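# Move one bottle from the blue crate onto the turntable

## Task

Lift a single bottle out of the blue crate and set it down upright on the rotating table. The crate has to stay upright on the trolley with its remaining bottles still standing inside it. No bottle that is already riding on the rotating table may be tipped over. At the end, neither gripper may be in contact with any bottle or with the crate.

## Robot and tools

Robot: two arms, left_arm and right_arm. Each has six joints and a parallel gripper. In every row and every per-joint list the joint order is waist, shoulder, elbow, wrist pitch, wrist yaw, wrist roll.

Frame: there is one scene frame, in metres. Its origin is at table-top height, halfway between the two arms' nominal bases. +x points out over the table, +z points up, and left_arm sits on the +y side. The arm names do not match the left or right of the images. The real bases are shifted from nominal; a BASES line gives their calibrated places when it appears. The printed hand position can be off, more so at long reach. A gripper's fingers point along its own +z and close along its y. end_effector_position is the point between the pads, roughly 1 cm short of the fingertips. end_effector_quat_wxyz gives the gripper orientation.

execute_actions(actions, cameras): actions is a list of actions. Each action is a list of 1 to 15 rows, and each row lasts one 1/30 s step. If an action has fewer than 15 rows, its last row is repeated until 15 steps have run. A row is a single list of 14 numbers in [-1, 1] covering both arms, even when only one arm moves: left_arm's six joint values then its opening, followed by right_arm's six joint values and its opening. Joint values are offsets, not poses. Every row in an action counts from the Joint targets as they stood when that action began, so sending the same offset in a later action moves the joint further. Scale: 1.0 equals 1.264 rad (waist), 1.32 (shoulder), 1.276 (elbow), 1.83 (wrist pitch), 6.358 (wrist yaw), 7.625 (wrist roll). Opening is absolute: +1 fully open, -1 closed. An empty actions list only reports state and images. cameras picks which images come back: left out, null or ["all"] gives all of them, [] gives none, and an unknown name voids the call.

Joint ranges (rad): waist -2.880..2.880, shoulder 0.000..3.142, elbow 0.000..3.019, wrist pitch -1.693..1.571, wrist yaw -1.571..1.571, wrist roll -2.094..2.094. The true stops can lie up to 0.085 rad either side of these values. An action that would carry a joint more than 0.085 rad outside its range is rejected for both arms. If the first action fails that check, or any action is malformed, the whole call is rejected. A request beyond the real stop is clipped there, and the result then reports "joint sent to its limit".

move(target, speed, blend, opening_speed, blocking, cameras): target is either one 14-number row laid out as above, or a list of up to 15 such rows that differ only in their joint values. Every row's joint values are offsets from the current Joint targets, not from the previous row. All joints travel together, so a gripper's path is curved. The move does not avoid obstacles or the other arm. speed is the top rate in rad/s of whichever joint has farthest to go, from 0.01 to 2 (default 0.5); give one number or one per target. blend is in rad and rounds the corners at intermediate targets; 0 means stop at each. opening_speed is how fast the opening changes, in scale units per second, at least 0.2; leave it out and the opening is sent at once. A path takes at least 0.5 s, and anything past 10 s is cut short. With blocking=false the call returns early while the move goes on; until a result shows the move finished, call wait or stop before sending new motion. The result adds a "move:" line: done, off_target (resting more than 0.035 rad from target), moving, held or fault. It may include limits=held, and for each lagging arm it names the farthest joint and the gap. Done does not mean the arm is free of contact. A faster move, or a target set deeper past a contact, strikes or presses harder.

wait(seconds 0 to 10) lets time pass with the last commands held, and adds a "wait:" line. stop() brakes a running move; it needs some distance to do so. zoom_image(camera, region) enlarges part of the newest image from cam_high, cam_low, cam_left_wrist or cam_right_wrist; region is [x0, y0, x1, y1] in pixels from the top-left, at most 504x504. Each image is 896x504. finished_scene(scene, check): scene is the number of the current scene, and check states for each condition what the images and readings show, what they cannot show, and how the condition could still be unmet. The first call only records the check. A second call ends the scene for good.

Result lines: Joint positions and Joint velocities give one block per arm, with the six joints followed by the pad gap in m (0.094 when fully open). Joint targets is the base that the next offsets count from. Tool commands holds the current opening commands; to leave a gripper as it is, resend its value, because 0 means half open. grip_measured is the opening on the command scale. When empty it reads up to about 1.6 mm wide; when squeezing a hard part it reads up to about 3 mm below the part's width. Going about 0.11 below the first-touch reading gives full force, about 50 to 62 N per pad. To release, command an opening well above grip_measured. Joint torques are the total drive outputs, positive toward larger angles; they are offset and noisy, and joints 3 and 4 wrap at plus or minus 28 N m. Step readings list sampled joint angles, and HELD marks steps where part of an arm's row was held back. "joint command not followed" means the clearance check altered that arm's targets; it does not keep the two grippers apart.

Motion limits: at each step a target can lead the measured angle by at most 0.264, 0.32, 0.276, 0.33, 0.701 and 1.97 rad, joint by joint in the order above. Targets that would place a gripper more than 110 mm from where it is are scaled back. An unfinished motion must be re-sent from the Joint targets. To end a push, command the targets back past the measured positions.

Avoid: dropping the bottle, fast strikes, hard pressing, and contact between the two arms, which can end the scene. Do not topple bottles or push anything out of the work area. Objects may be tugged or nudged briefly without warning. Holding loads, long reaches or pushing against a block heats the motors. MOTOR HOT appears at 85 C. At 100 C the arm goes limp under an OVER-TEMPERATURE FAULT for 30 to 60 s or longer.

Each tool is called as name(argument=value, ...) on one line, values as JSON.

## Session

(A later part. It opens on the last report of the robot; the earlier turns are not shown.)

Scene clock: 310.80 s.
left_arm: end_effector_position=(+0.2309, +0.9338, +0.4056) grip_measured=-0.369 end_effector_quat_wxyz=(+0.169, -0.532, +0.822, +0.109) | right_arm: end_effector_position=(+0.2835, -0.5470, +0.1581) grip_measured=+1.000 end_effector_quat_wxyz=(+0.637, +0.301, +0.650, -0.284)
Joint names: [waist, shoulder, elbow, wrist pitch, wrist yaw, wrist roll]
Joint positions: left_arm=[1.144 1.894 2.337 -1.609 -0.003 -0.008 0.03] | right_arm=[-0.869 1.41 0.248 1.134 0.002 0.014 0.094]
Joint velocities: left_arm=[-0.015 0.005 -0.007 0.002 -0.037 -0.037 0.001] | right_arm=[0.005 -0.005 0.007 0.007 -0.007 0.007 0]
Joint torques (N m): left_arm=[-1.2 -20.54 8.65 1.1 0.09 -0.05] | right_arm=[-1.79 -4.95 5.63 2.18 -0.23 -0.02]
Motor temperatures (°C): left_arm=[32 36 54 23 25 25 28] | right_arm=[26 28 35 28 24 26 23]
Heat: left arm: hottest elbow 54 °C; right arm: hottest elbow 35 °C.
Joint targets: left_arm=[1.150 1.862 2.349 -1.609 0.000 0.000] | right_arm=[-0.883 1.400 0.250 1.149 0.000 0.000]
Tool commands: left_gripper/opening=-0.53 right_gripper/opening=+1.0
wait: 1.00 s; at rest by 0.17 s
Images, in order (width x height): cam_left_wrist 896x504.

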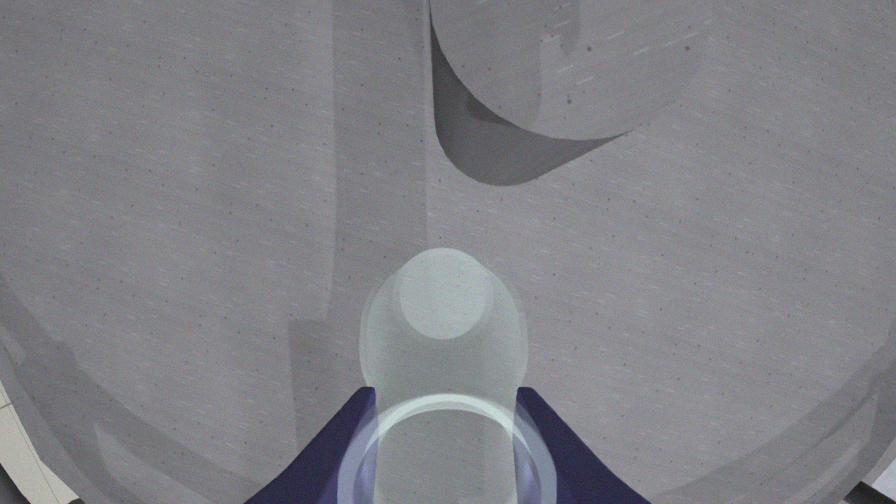

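execute_actions(actions=[[[-0.0025,0,0.00118,0,0,0,-0.53,0,0,0,0,0,0,1.0],[-0.00501,0,0.00235,0,0,0,-0.53,0,0,0,0,0,0,1.0],[-0.00751,0,0.00353,0,0,0,-0.53,0,0,0,0,0,0,1.0],[-0.01001,0,0.0047,0,0,0,-0.53,0,0,0,0,0,0,1.0],[-0.01252,0,0.00588,0,0,0,-0.53,0,0,0,0,0,0,1.0],[-0.01502,0,0.00705,0,0,0,-0.53,0,0,0,0,0,0,1.0],[-0.01621,0,0.00823,0,0,0,-0.53,0,0,0,0,0,0,1.0],[-0.0174,0,0.0094,0,0,0,-0.53,0,0,0,0,0,0,1.0],[-0.01858,0,0.01058,0,0,0,-0.53,0,0,0,0,0,0,1.0],[-0.01977,0,0.01175,0,0,0,-0.53,0,0,0,0,0,0,1.0],[-0.02096,0,0.01293,0,0,0,-0.53,0,0,0,0,0,0,1.0],[-0.02214,0,0.0141,0,0,0,-0.53,0,0,0,0,0,0,1.0],[-0.02333,0,0.0141,0,0,0,-0.53,0,0,0,0,0,0,1.0],[-0.02452,0,0.0141,0,0,0,-0.53,0,0,0,0,0,0,1.0],[-0.02571,0,0.0141,0,0,0,-0.53,0,0,0,0,0,0,1.0]],[[-0.00119,0,0,0,0,0,-0.53,0,0,0,0,0,0,1.0],[-0.00237,0,0,0,0,0,-0.53,0,0,0,0,0,0,1.0],[-0.00356,0,0,0,0,0,-0.53,0,0,0,0,0,0,1.0],[-0.00475,0,0,0,0,0,-0.53,0,0,0,0,0,0,1.0],[-0.00594,0,0,0,0,0,-0.53,0,0,0,0,0,0,1.0],[-0.00712,0,0,0,0,0,-0.53,0,0,0,0,0,0,1.0],[-0.00831,0,0,0,0,0,-0.53,0,0,0,0,0,0,1.0],[-0.0095,0,0,0,0,0,-0.53,0,0,0,0,0,0,1.0],[-0.01068,0,0,0,0,0,-0.53,0,0,0,0,0,0,1.0],[-0.01187,0,0,0,0,0,-0.53,0,0,0,0,0,0,1.0],[-0.01306,0,0,0,0,0,-0.53,0,0,0,0,0,0,1.0],[-0.01424,0,0,0,0,0,-0.53,0,0,0,0,0,0,1.0],[-0.01543,0,0,0,0,0,-0.53,0,0,0,0,0,0,1.0],[-0.01662,0,0,0,0,0,-0.53,0,0,0,0,0,0,1.0],[-0.01781,0,0,0,0,0,-0.53,0,0,0,0,0,0,1.0]],[[-0.00119,0,0,0,0,0,-0.38,0,0,0,0,0,0,1.0],[-0.00237,0,0,0,0,0,-0.34,0,0,0,0,0,0,1.0],[-0.00356,0,0,0,0,0,-0.3,0,0,0,0,0,0,1.0],[-0.00475,0,0,0,0,0,-0.26,0,0,0,0,0,0,1.0],[-0.00594,0,0,0,0,0,-0.22,0,0,0,0,0,0,1.0],[-0.00712,0,0,0,0,0,-0.18,0,0,0,0,0,0,1.0],[-0.00831,0,0,0,0,0,-0.14,0,0,0,0,0,0,1.0],[-0.0095,0,0,0,0,0,-0.1,0,0,0,0,0,0,1.0],[-0.01068,0,0,0,0,0,-0.06,0,0,0,0,0,0,1.0],[-0.01187,0,0,0,0,0,-0.02,0,0,0,0,0,0,1.0],[-0.01306,0,0,0,0,0,0.02,0,0,0,0,0,0,1.0],[-0.01424,0,0,0,0,0,0.06,0,0,0,0,0,0,1.0],[-0.01543,0,0,0,0,0,0.1,0,0,0,0,0,0,1.0],[-0.01662,0,0,0,0,0,0.14,0,0,0,0,0,0,1.0],[-0.01781,0,0,0,0,0,0.18,0,0,0,0,0,0,1.0]],[[-0.00119,0,0,0,0,0,0.225,0,0,0,0,0,0,1.0],[-0.00237,0,0,0,0,0,0.27,0,0,0,0,0,0,1.0],[-0.00356,0,0.0013,0,0,0,0.315,0,0,0,0,0,0,1.0],[-0.00475,0,0.0039,0,0,0,0.36,0,0,0,0,0,0,1.0],[-0.00594,0,0.0078,0,0,0,0.405,0,0,0,0,0,0,1.0],[-0.00712,0,0.013,0,0,0,0.45,0,0,0,0,0,0,1.0],[-0.00831,0,0.0195,0,0,0,0.495,0,0,0,0,0,0,1.0],[-0.0095,0,0.0273,0,0,0,0.54,0,0,0,0,0,0,1.0],[-0.01068,0,0.0351,0,0,0,0.585,0,0,0,0,0,0,1.0],[-0.01187,0,0.0429,0,0,0,0.63,0,0,0,0,0,0,1.0],[-0.01306,0,0.0507,0,0,0,0.675,0,0,0,0,0,0,1.0],[-0.01424,0,0.0585,0,0,0,0.72,0,0,0,0,0,0,1.0],[-0.01543,0,0.0663,0,0,0,0.765,0,0,0,0,0,0,1.0],[-0.01662,0,0.0741,0,0,0,0.81,0,0,0,0,0,0,1.0],[-0.01781,0,0.0819,0,0,0,0.855,0,0,0,0,0,0,1.0]],[[-0.00119,0,0.0078,0,0,0,0.9,0,0,0,0,0,0,1.0],[-0.00237,0,0.0156,0,0,0,0.95,0,0,0,0,0,0,1.0],[-0.00356,0,0.0234,0,0,0,1.0,0,0,0,0,0,0,1.0],[-0.00475,0,0.0312,0,0,0,1.0,0,0,0,0,0,0,1.0],[-0.00594,0,0.039,0,0,0,1.0,0,0,0,0,0,0,1.0],[-0.00712,0,0.0468,0,0,0,1.0,0,0,0,0,0,0,1.0],[-0.00831,0,0.0546,0,0,0,1.0,0,0,0,0,0,0,1.0],[-0.0095,0,0.0624,0,0,0,1.0,0,0,0,0,0,0,1.0],[-0.01068,0,0.0702,0,0,0,1.0,0,0,0,0,0,0,1.0],[-0.01187,0,0.078,0,0,0,1.0,0,0,0,0,0,0,1.0],[-0.01306,0,0.0858,0,0,0,1.0,0,0,0,0,0,0,1.0],[-0.01424,0,0.0936,0,0,0,1.0,0,0,0,0,0,0,1.0],[-0.01543,0,0.1014,0,0,0,1.0,0,0,0,0,0,0,1.0],[-0.01662,0,0.1092,0,0,0,1.0,0,0,0,0,0,0,1.0],[-0.01781,0,0.117,0,0,0,1.0,0,0,0,0,0,0,1.0]],[[-0.00111,0,0.0078,0,0,0,1.0,0,0,0,0,0,0,1.0],[-0.00214,0,0.0156,0,0,0,1.0,0,0,0,0,0,0,1.0],[-0.00309,0,0.0234,0,0,0,1.0,0,0,0,0,0,0,1.0],[-0.00396,0,0.0312,0,0,0,1.0,0,0,0,0,0,0,1.0],[-0.00475,0,0.039,0,0,0,1.0,0,0,0,0,0,0,1.0],[-0.00546,0,0.0468,0,0,0,1.0,0,0,0,0,0,0,1.0],[-0.00609,0,0.0538,0,0,0,1.0,0,0,0,0,0,0,1.0],[-0.00664,0,0.0599,0,0,0,1.0,0,0,0,0,0,0,1.0],[-0.00711,0,0.0651,0,0,0,1.0,0,0,0,0,0,0,1.0],[-0.00751,0,0.0695,0,0,0,1.0,0,0,0,0,0,0,1.0],[-0.00783,0,0.073,0,0,0,1.0,0,0,0,0,0,0,1.0],[-0.00807,0,0.0756,0,0,0,1.0,0,0,0,0,0,0,1.0],[-0.00823,0,0.0773,0,0,0,1.0,0,0,0,0,0,0,1.0],[-0.00831,0,0.0782,0,0,0,1.0,0,0,0,0,0,0,1.0],[-0.00831,0,0.0782,0,0,0,1.0,0,0,0,0,0,0,1.0]]], cameras=["cam_left_wrist", "cam_high"])

Scene clock: 373.10 s.
left_arm: end_effector_position=(+0.2914, +0.8853, +0.5709) grip_measured=+0.998 end_effector_quat_wxyz=(+0.327, -0.457, +0.807, +0.183) | right_arm: end_effector_position=(+0.2835, -0.5470, +0.1581) grip_measured=+1.000 end_effector_quat_wxyz=(+0.637, +0.301, +0.650, -0.284)
Joint names: [waist, shoulder, elbow, wrist pitch, wrist yaw, wrist roll]
Joint positions: left_arm=[1.025 1.872 2.678 -1.609 -0.003 -0.008 0.094] | right_arm=[-0.869 1.41 0.248 1.134 0.002 0.014 0.094]
Joint velocities: left_arm=[-0.024 0.005 -0.017 0.027 -0.081 -0.022 0] | right_arm=[-0.005 0.005 -0.012 -0.022 -0.066 -0.007 0]
Joint torques (N m): left_arm=[-2.26 -17.08 9.65 1.59 0.1 -0.02] | right_arm=[-1.79 -5.01 5.61 2.17 -0.23 -0.02]
Motor temperatures (°C): left_arm=[32 37 53 23 25 25 28] | right_arm=[26 27 34 28 24 26 23]
Heat: left arm: hottest elbow 53 °C; right arm: hottest elbow 34 °C.
Joint targets: left_arm=[1.017 1.862 2.721 -1.608 0.000 0.000] | right_arm=[-0.883 1.400 0.250 1.149 0.000 0.000]
Step readings (joint positions of left_arm | right_arm):
0: [1.144 1.894 2.337 -1.609 -0.003 -0.008] | [-0.869 1.410 0.248 1.134 0.002 0.014]
1: [1.144 1.894 2.337 -1.609 -0.003 -0.008] | [-0.869 1.410 0.248 1.134 0.002 0.014]
2: [1.144 1.894 2.337 -1.609 -0.003 -0.008] | [-0.869 1.410 0.248 1.134 0.002 0.014]
4: [1.144 1.894 2.337 -1.609 -0.003 -0.008] | [-0.869 1.410 0.248 1.134 0.002 0.014]
8: [1.143 1.894 2.337 -1.609 -0.003 -0.008] | [-0.869 1.410 0.248 1.134 0.002 0.014]
15: [1.136 1.894 2.337 -1.609 -0.003 -0.008] | [-0.869 1.410 0.248 1.134 0.002 0.014]
16: [1.135 1.894 2.337 -1.609 -0.003 -0.008] | [-0.869 1.410 0.248 1.134 0.002 0.014]
17: [1.133 1.894 2.337 -1.609 -0.003 -0.008] | [-0.869 1.410 0.248 1.134 0.002 0.014]
19: [1.129 1.894 2.337 -1.609 -0.003 -0.008] | [-0.869 1.410 0.248 1.134 0.002 0.014]
23: [1.120 1.894 2.337 -1.609 -0.003 -0.008] | [-0.869 1.410 0.248 1.134 0.002 0.014]
30: [1.109 1.894 2.337 -1.609 -0.003 -0.008] | [-0.869 1.410 0.248 1.134 0.002 0.014]
31: [1.107 1.894 2.337 -1.609 -0.003 -0.008] | [-0.869 1.410 0.248 1.134 0.002 0.014]
32: [1.105 1.894 2.337 -1.609 -0.003 -0.008] | [-0.869 1.410 0.248 1.134 0.002 0.014]
34: [1.103 1.894 2.337 -1.609 -0.003 -0.008] | [-0.869 1.410 0.248 1.134 0.002 0.014]
38: [1.097 1.892 2.337 -1.609 -0.003 -0.008] | [-0.869 1.410 0.248 1.134 0.002 0.014]
45: [1.088 1.878 2.337 -1.609 -0.003 -0.008] | [-0.869 1.410 0.248 1.134 0.002 0.014]
46: [1.087 1.876 2.337 -1.609 -0.003 -0.008] | [-0.869 1.410 0.248 1.134 0.002 0.014]
47: [1.086 1.875 2.337 -1.609 -0.003 -0.008] | [-0.869 1.410 0.248 1.134 0.002 0.014]
49: [1.083 1.875 2.337 -1.609 -0.003 -0.008] | [-0.869 1.410 0.248 1.134 0.002 0.014]
53: [1.076 1.875 2.337 -1.609 -0.003 -0.008] | [-0.869 1.410 0.248 1.134 0.002 0.014]
60: [1.065 1.875 2.370 -1.609 -0.003 -0.008] | [-0.869 1.410 0.248 1.134 0.002 0.014]
61: [1.063 1.875 2.380 -1.609 -0.003 -0.008] | [-0.869 1.410 0.248 1.134 0.002 0.014]
62: [1.062 1.875 2.393 -1.609 -0.003 -0.008] | [-0.869 1.410 0.248 1.134 0.002 0.014]
64: [1.059 1.875 2.417 -1.609 -0.003 -0.008] | [-0.869 1.410 0.248 1.134 0.002 0.014]
68: [1.052 1.875 2.461 -1.609 -0.003 -0.008] | [-0.869 1.410 0.248 1.134 0.002 0.014]
75: [1.042 1.875 2.529 -1.609 -0.003 -0.008] | [-0.869 1.410 0.248 1.134 0.002 0.014]
76: [1.040 1.875 2.539 -1.609 -0.003 -0.008] | [-0.869 1.410 0.248 1.134 0.002 0.014]
77: [1.039 1.875 2.550 -1.609 -0.003 -0.008] | [-0.869 1.410 0.248 1.134 0.002 0.014]
79: [1.037 1.875 2.569 -1.609 -0.003 -0.008] | [-0.869 1.410 0.248 1.134 0.002 0.014]
83: [1.031 1.875 2.611 -1.609 -0.003 -0.008] | [-0.869 1.410 0.248 1.134 0.002 0.014]
90: [1.025 1.873 2.667 -1.609 -0.003 -0.008] | [-0.869 1.410 0.248 1.134 0.002 0.014]
Images, in order (width x height): cam_high 896x504, cam_left_wrist 896x504.

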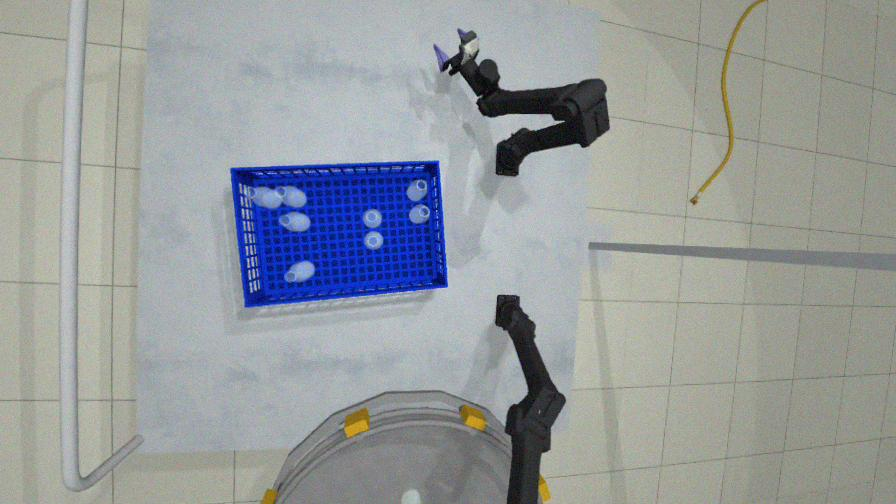

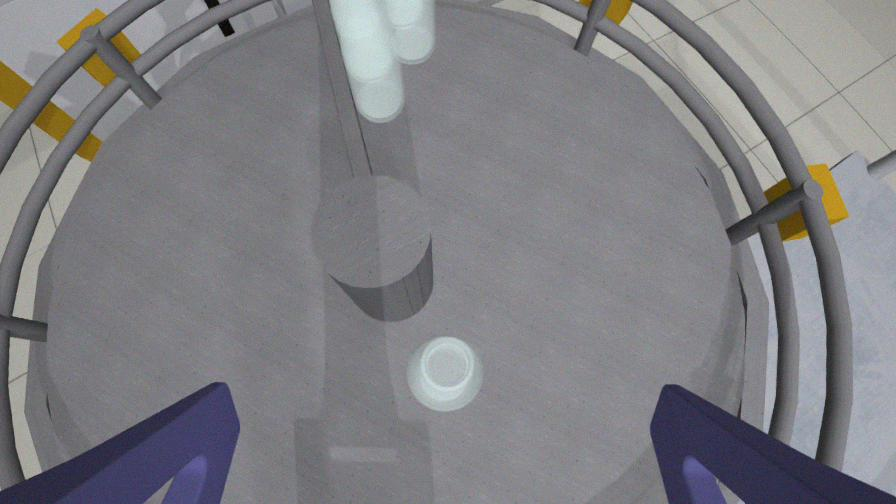

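wait(seconds=4, cameras=["cam_left_wrist"])

Scene clock: 380.27 s.
left_arm: end_effector_position=(+0.2914, +0.8853, +0.5709) grip_measured=+0.998 end_effector_quat_wxyz=(+0.327, -0.457, +0.807, +0.183) | right_arm: end_effector_position=(+0.2835, -0.5470, +0.1581) grip_measured=+1.000 end_effector_quat_wxyz=(+0.637, +0.301, +0.650, -0.284)
Joint names: [waist, shoulder, elbow, wrist pitch, wrist yaw, wrist roll]
Joint positions: left_arm=[1.025 1.872 2.678 -1.609 -0.003 -0.008 0.094] | right_arm=[-0.869 1.41 0.248 1.134 0.002 0.014 0.094]
Joint velocities: left_arm=[-0.015 -0.005 0.012 -0.007 -0.066 -0.051 0] | right_arm=[0.005 -0.005 0.012 0.012 -0.022 -0.051 0]
Joint torques (N m): left_arm=[-2.26 -17.14 9.54 1.68 0.1 -0.04] | right_arm=[-1.79 -5.01 5.63 2.19 -0.24 -0.02]
Motor temperatures (°C): left_arm=[32 38 53 23 25 25 28] | right_arm=[26 27 34 28 24 26 23]
Heat: left arm: hottest elbow 53 °C; right arm: hottest elbow 34 °C.
Joint targets: left_arm=[1.017 1.862 2.721 -1.608 0.000 0.000] | right_arm=[-0.883 1.400 0.250 1.149 0.000 0.000]
Tool commands: left_gripper/opening=+1.0 right_gripper/opening=+1.0
wait: 4.00 s; at rest from the start
Images, in order (width x height): cam_left_wrist 896x504.

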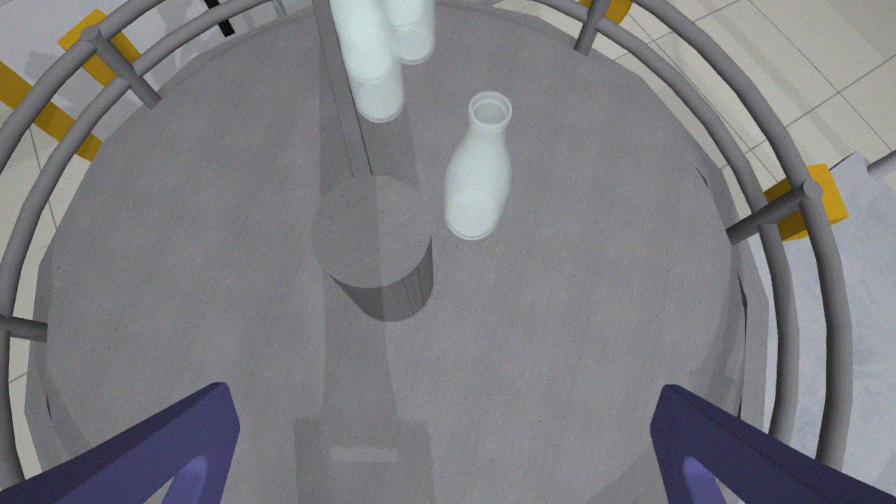

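wait(seconds=6, cameras=["cam_left_wrist"])

Scene clock: 389.50 s.
left_arm: end_effector_position=(+0.2914, +0.8853, +0.5709) grip_measured=+0.998 end_effector_quat_wxyz=(+0.327, -0.457, +0.807, +0.183) | right_arm: end_effector_position=(+0.2835, -0.5470, +0.1581) grip_measured=+1.000 end_effector_quat_wxyz=(+0.637, +0.301, +0.650, -0.284)
Joint names: [waist, shoulder, elbow, wrist pitch, wrist yaw, wrist roll]
Joint positions: left_arm=[1.025 1.872 2.678 -1.609 -0.003 -0.008 0.094] | right_arm=[-0.869 1.41 0.248 1.134 0.002 0.014 0.094]
Joint velocities: left_arm=[-0.015 -0.005 -0.017 -0.012 -0.007 -0.037 -0.001] | right_arm=[0.005 -0.015 -0.012 -0.017 0.007 -0.007 0]
Joint torques (N m): left_arm=[-2.08 -17.14 9.58 1.55 0.1 -0.04] | right_arm=[-1.79 -4.95 5.63 2.19 -0.24 -0.02]
Motor temperatures (°C): left_arm=[32 38 53 23 25 25 27] | right_arm=[26 27 34 28 24 26 23]
Heat: left arm: hottest elbow 53 °C; right arm: hottest elbow 34 °C.
Joint targets: left_arm=[1.017 1.862 2.721 -1.608 0.000 0.000] | right_arm=[-0.883 1.400 0.250 1.149 0.000 0.000]
Tool commands: left_gripper/opening=+1.0 right_gripper/opening=+1.0
wait: 6.00 s; at rest from the start
Images, in order (width x height): cam_left_wrist 896x504.

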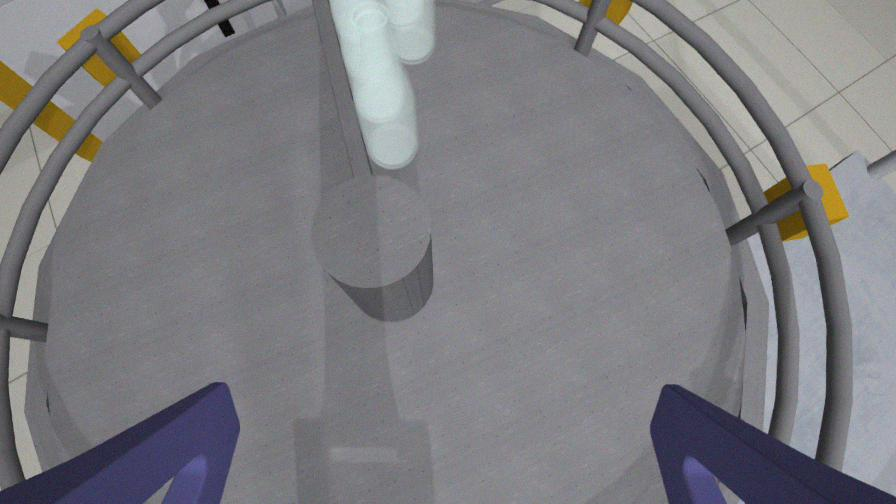

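zoom_image(camera="cam_left_wrist", region=[280, 0, 520, 200])

wait(seconds=5)

Scaled by 2.100 from the camera's 896x504 image, which has a finer 1280x720 frame.

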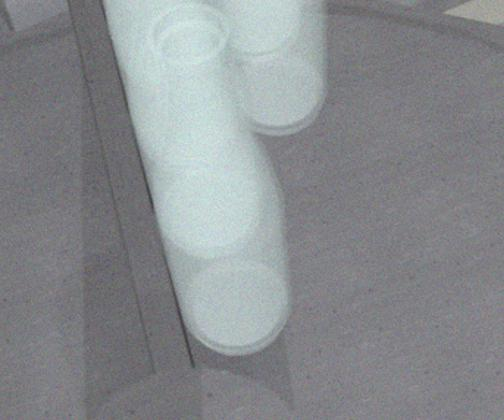

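Scene clock: 398.67 s.
left_arm: end_effector_position=(+0.2914, +0.8853, +0.5709) grip_measured=+0.998 end_effector_quat_wxyz=(+0.327, -0.457, +0.807, +0.183) | right_arm: end_effector_position=(+0.2835, -0.5470, +0.1581) grip_measured=+1.000 end_effector_quat_wxyz=(+0.637, +0.301, +0.650, -0.284)
Joint names: [waist, shoulder, elbow, wrist pitch, wrist yaw, wrist roll]
Joint positions: left_arm=[1.025 1.872 2.678 -1.609 -0.003 -0.008 0.094] | right_arm=[-0.869 1.41 0.248 1.134 0.002 0.014 0.094]
Joint velocities: left_arm=[-0.005 -0.005 -0.017 0.012 -0.095 -0.022 0] | right_arm=[-0.005 0.005 0.002 -0.007 -0.066 -0.007 0]
Joint torques (N m): left_arm=[-2.37 -17.26 9.59 1.65 0.13 -0.07] | right_arm=[-1.79 -5.01 5.61 2.19 -0.23 -0.02]
Motor temperatures (°C): left_arm=[32 38 54 23 25 25 27] | right_arm=[26 27 34 28 24 26 23]
Heat: left arm: hottest elbow 54 °C; right arm: hottest elbow 34 °C.
Joint targets: left_arm=[1.017 1.862 2.721 -1.608 0.000 0.000] | right_arm=[-0.883 1.400 0.250 1.149 0.000 0.000]
Tool commands: left_gripper/opening=+1.0 right_gripper/opening=+1.0
wait: 5.00 s; at rest from the start

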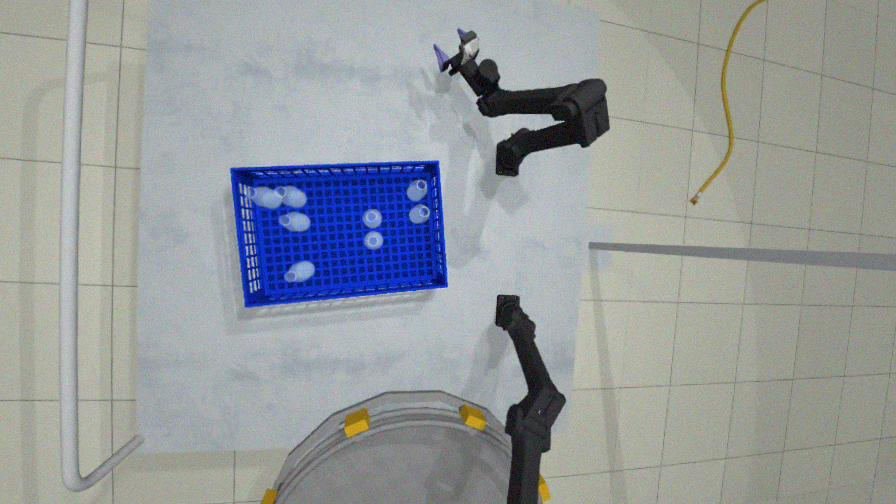

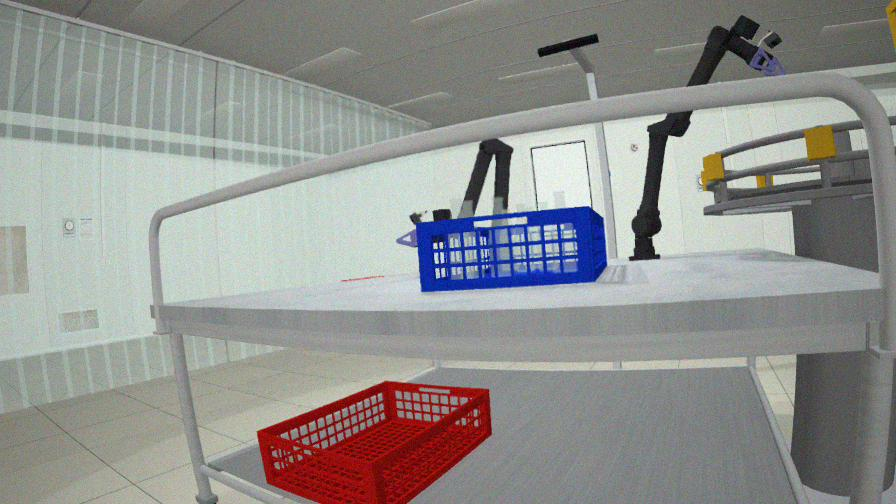

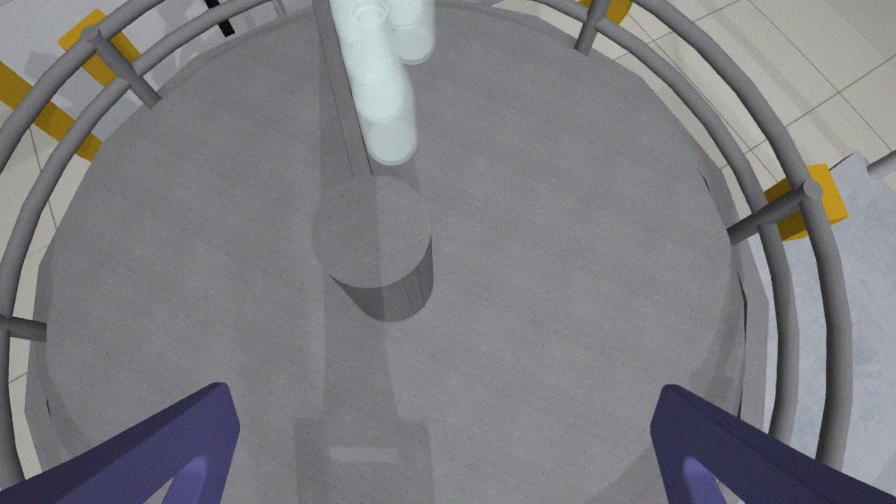

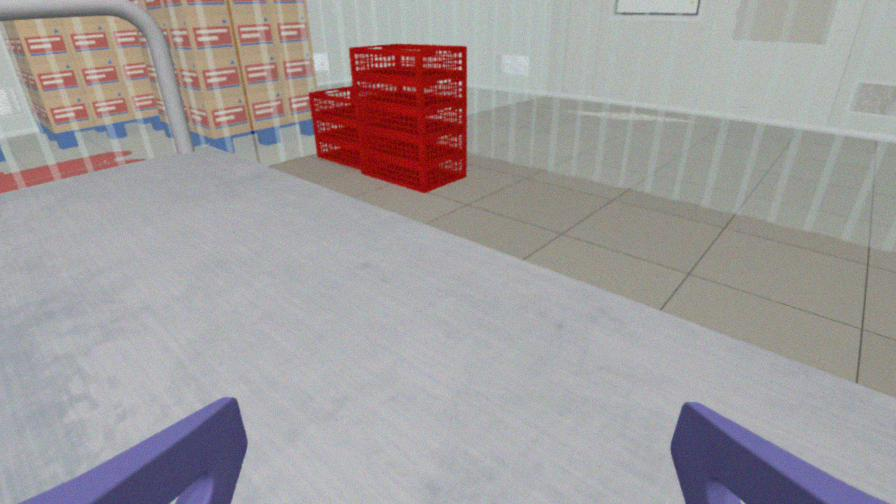

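finished_scene(scene=2, check="Bottle on table: the last wrist views (clock 389 s and 398 s) show the placed bottle as the innermost one at the fence, base at px (393,145) and cap at px (370,17), the outward lean expected for a standing bottle, and it has stayed unchanged for 9 s. Riding bottles: the visible ones (bases near px (380,100) and (410,45)) are at the same pixels as before the new bottle arrived, still upright; the outermost ones are cut off by the top of the picture, but the ones between them and the new bottle did not move. Crate: cam_high and cam_low show it in its original place on the trolley with eight bottles, none lying, with the same silhouettes as before the pick. Contact: left gripper is fully open at z=0.571, above bottle tops at about 0.45, and right arm is folded well away from the crate; neither touches bottles or crate. The condition could be missed only if an outermost riding bottle had fallen out of view, which nothing in the views suggests.")

This call ended nothing. Check each condition that your pictures could not show: look closer or test it, and mend what is not met. Then call finished_scene again.

finished_scene(scene=2, check="Re-checked the pictures from clock 373 s, 380 s, 389 s and 398 s. The placed bottle was seen upright on the disc right after release, upright while riding past the hub, and upright as the innermost bottle at the fence in two pictures 9 s apart. The visible riding bottles have the same pixel positions before and after its arrival, so nothing was pushed on to the outer ones that the picture edge cuts off. The crate is in its place on the trolley with eight bottles whose outlines in cam_high equal those before the pick, and cam_low shows their necks standing above the rim. The left gripper is open at z=0.571 m, about 0.12 m above the bottle tops, and the right arm is folded beside its base, so neither touches a bottle or the crate. The only thing not shown is the outermost riding bottles' tops.")

The scene is finished: the task was done.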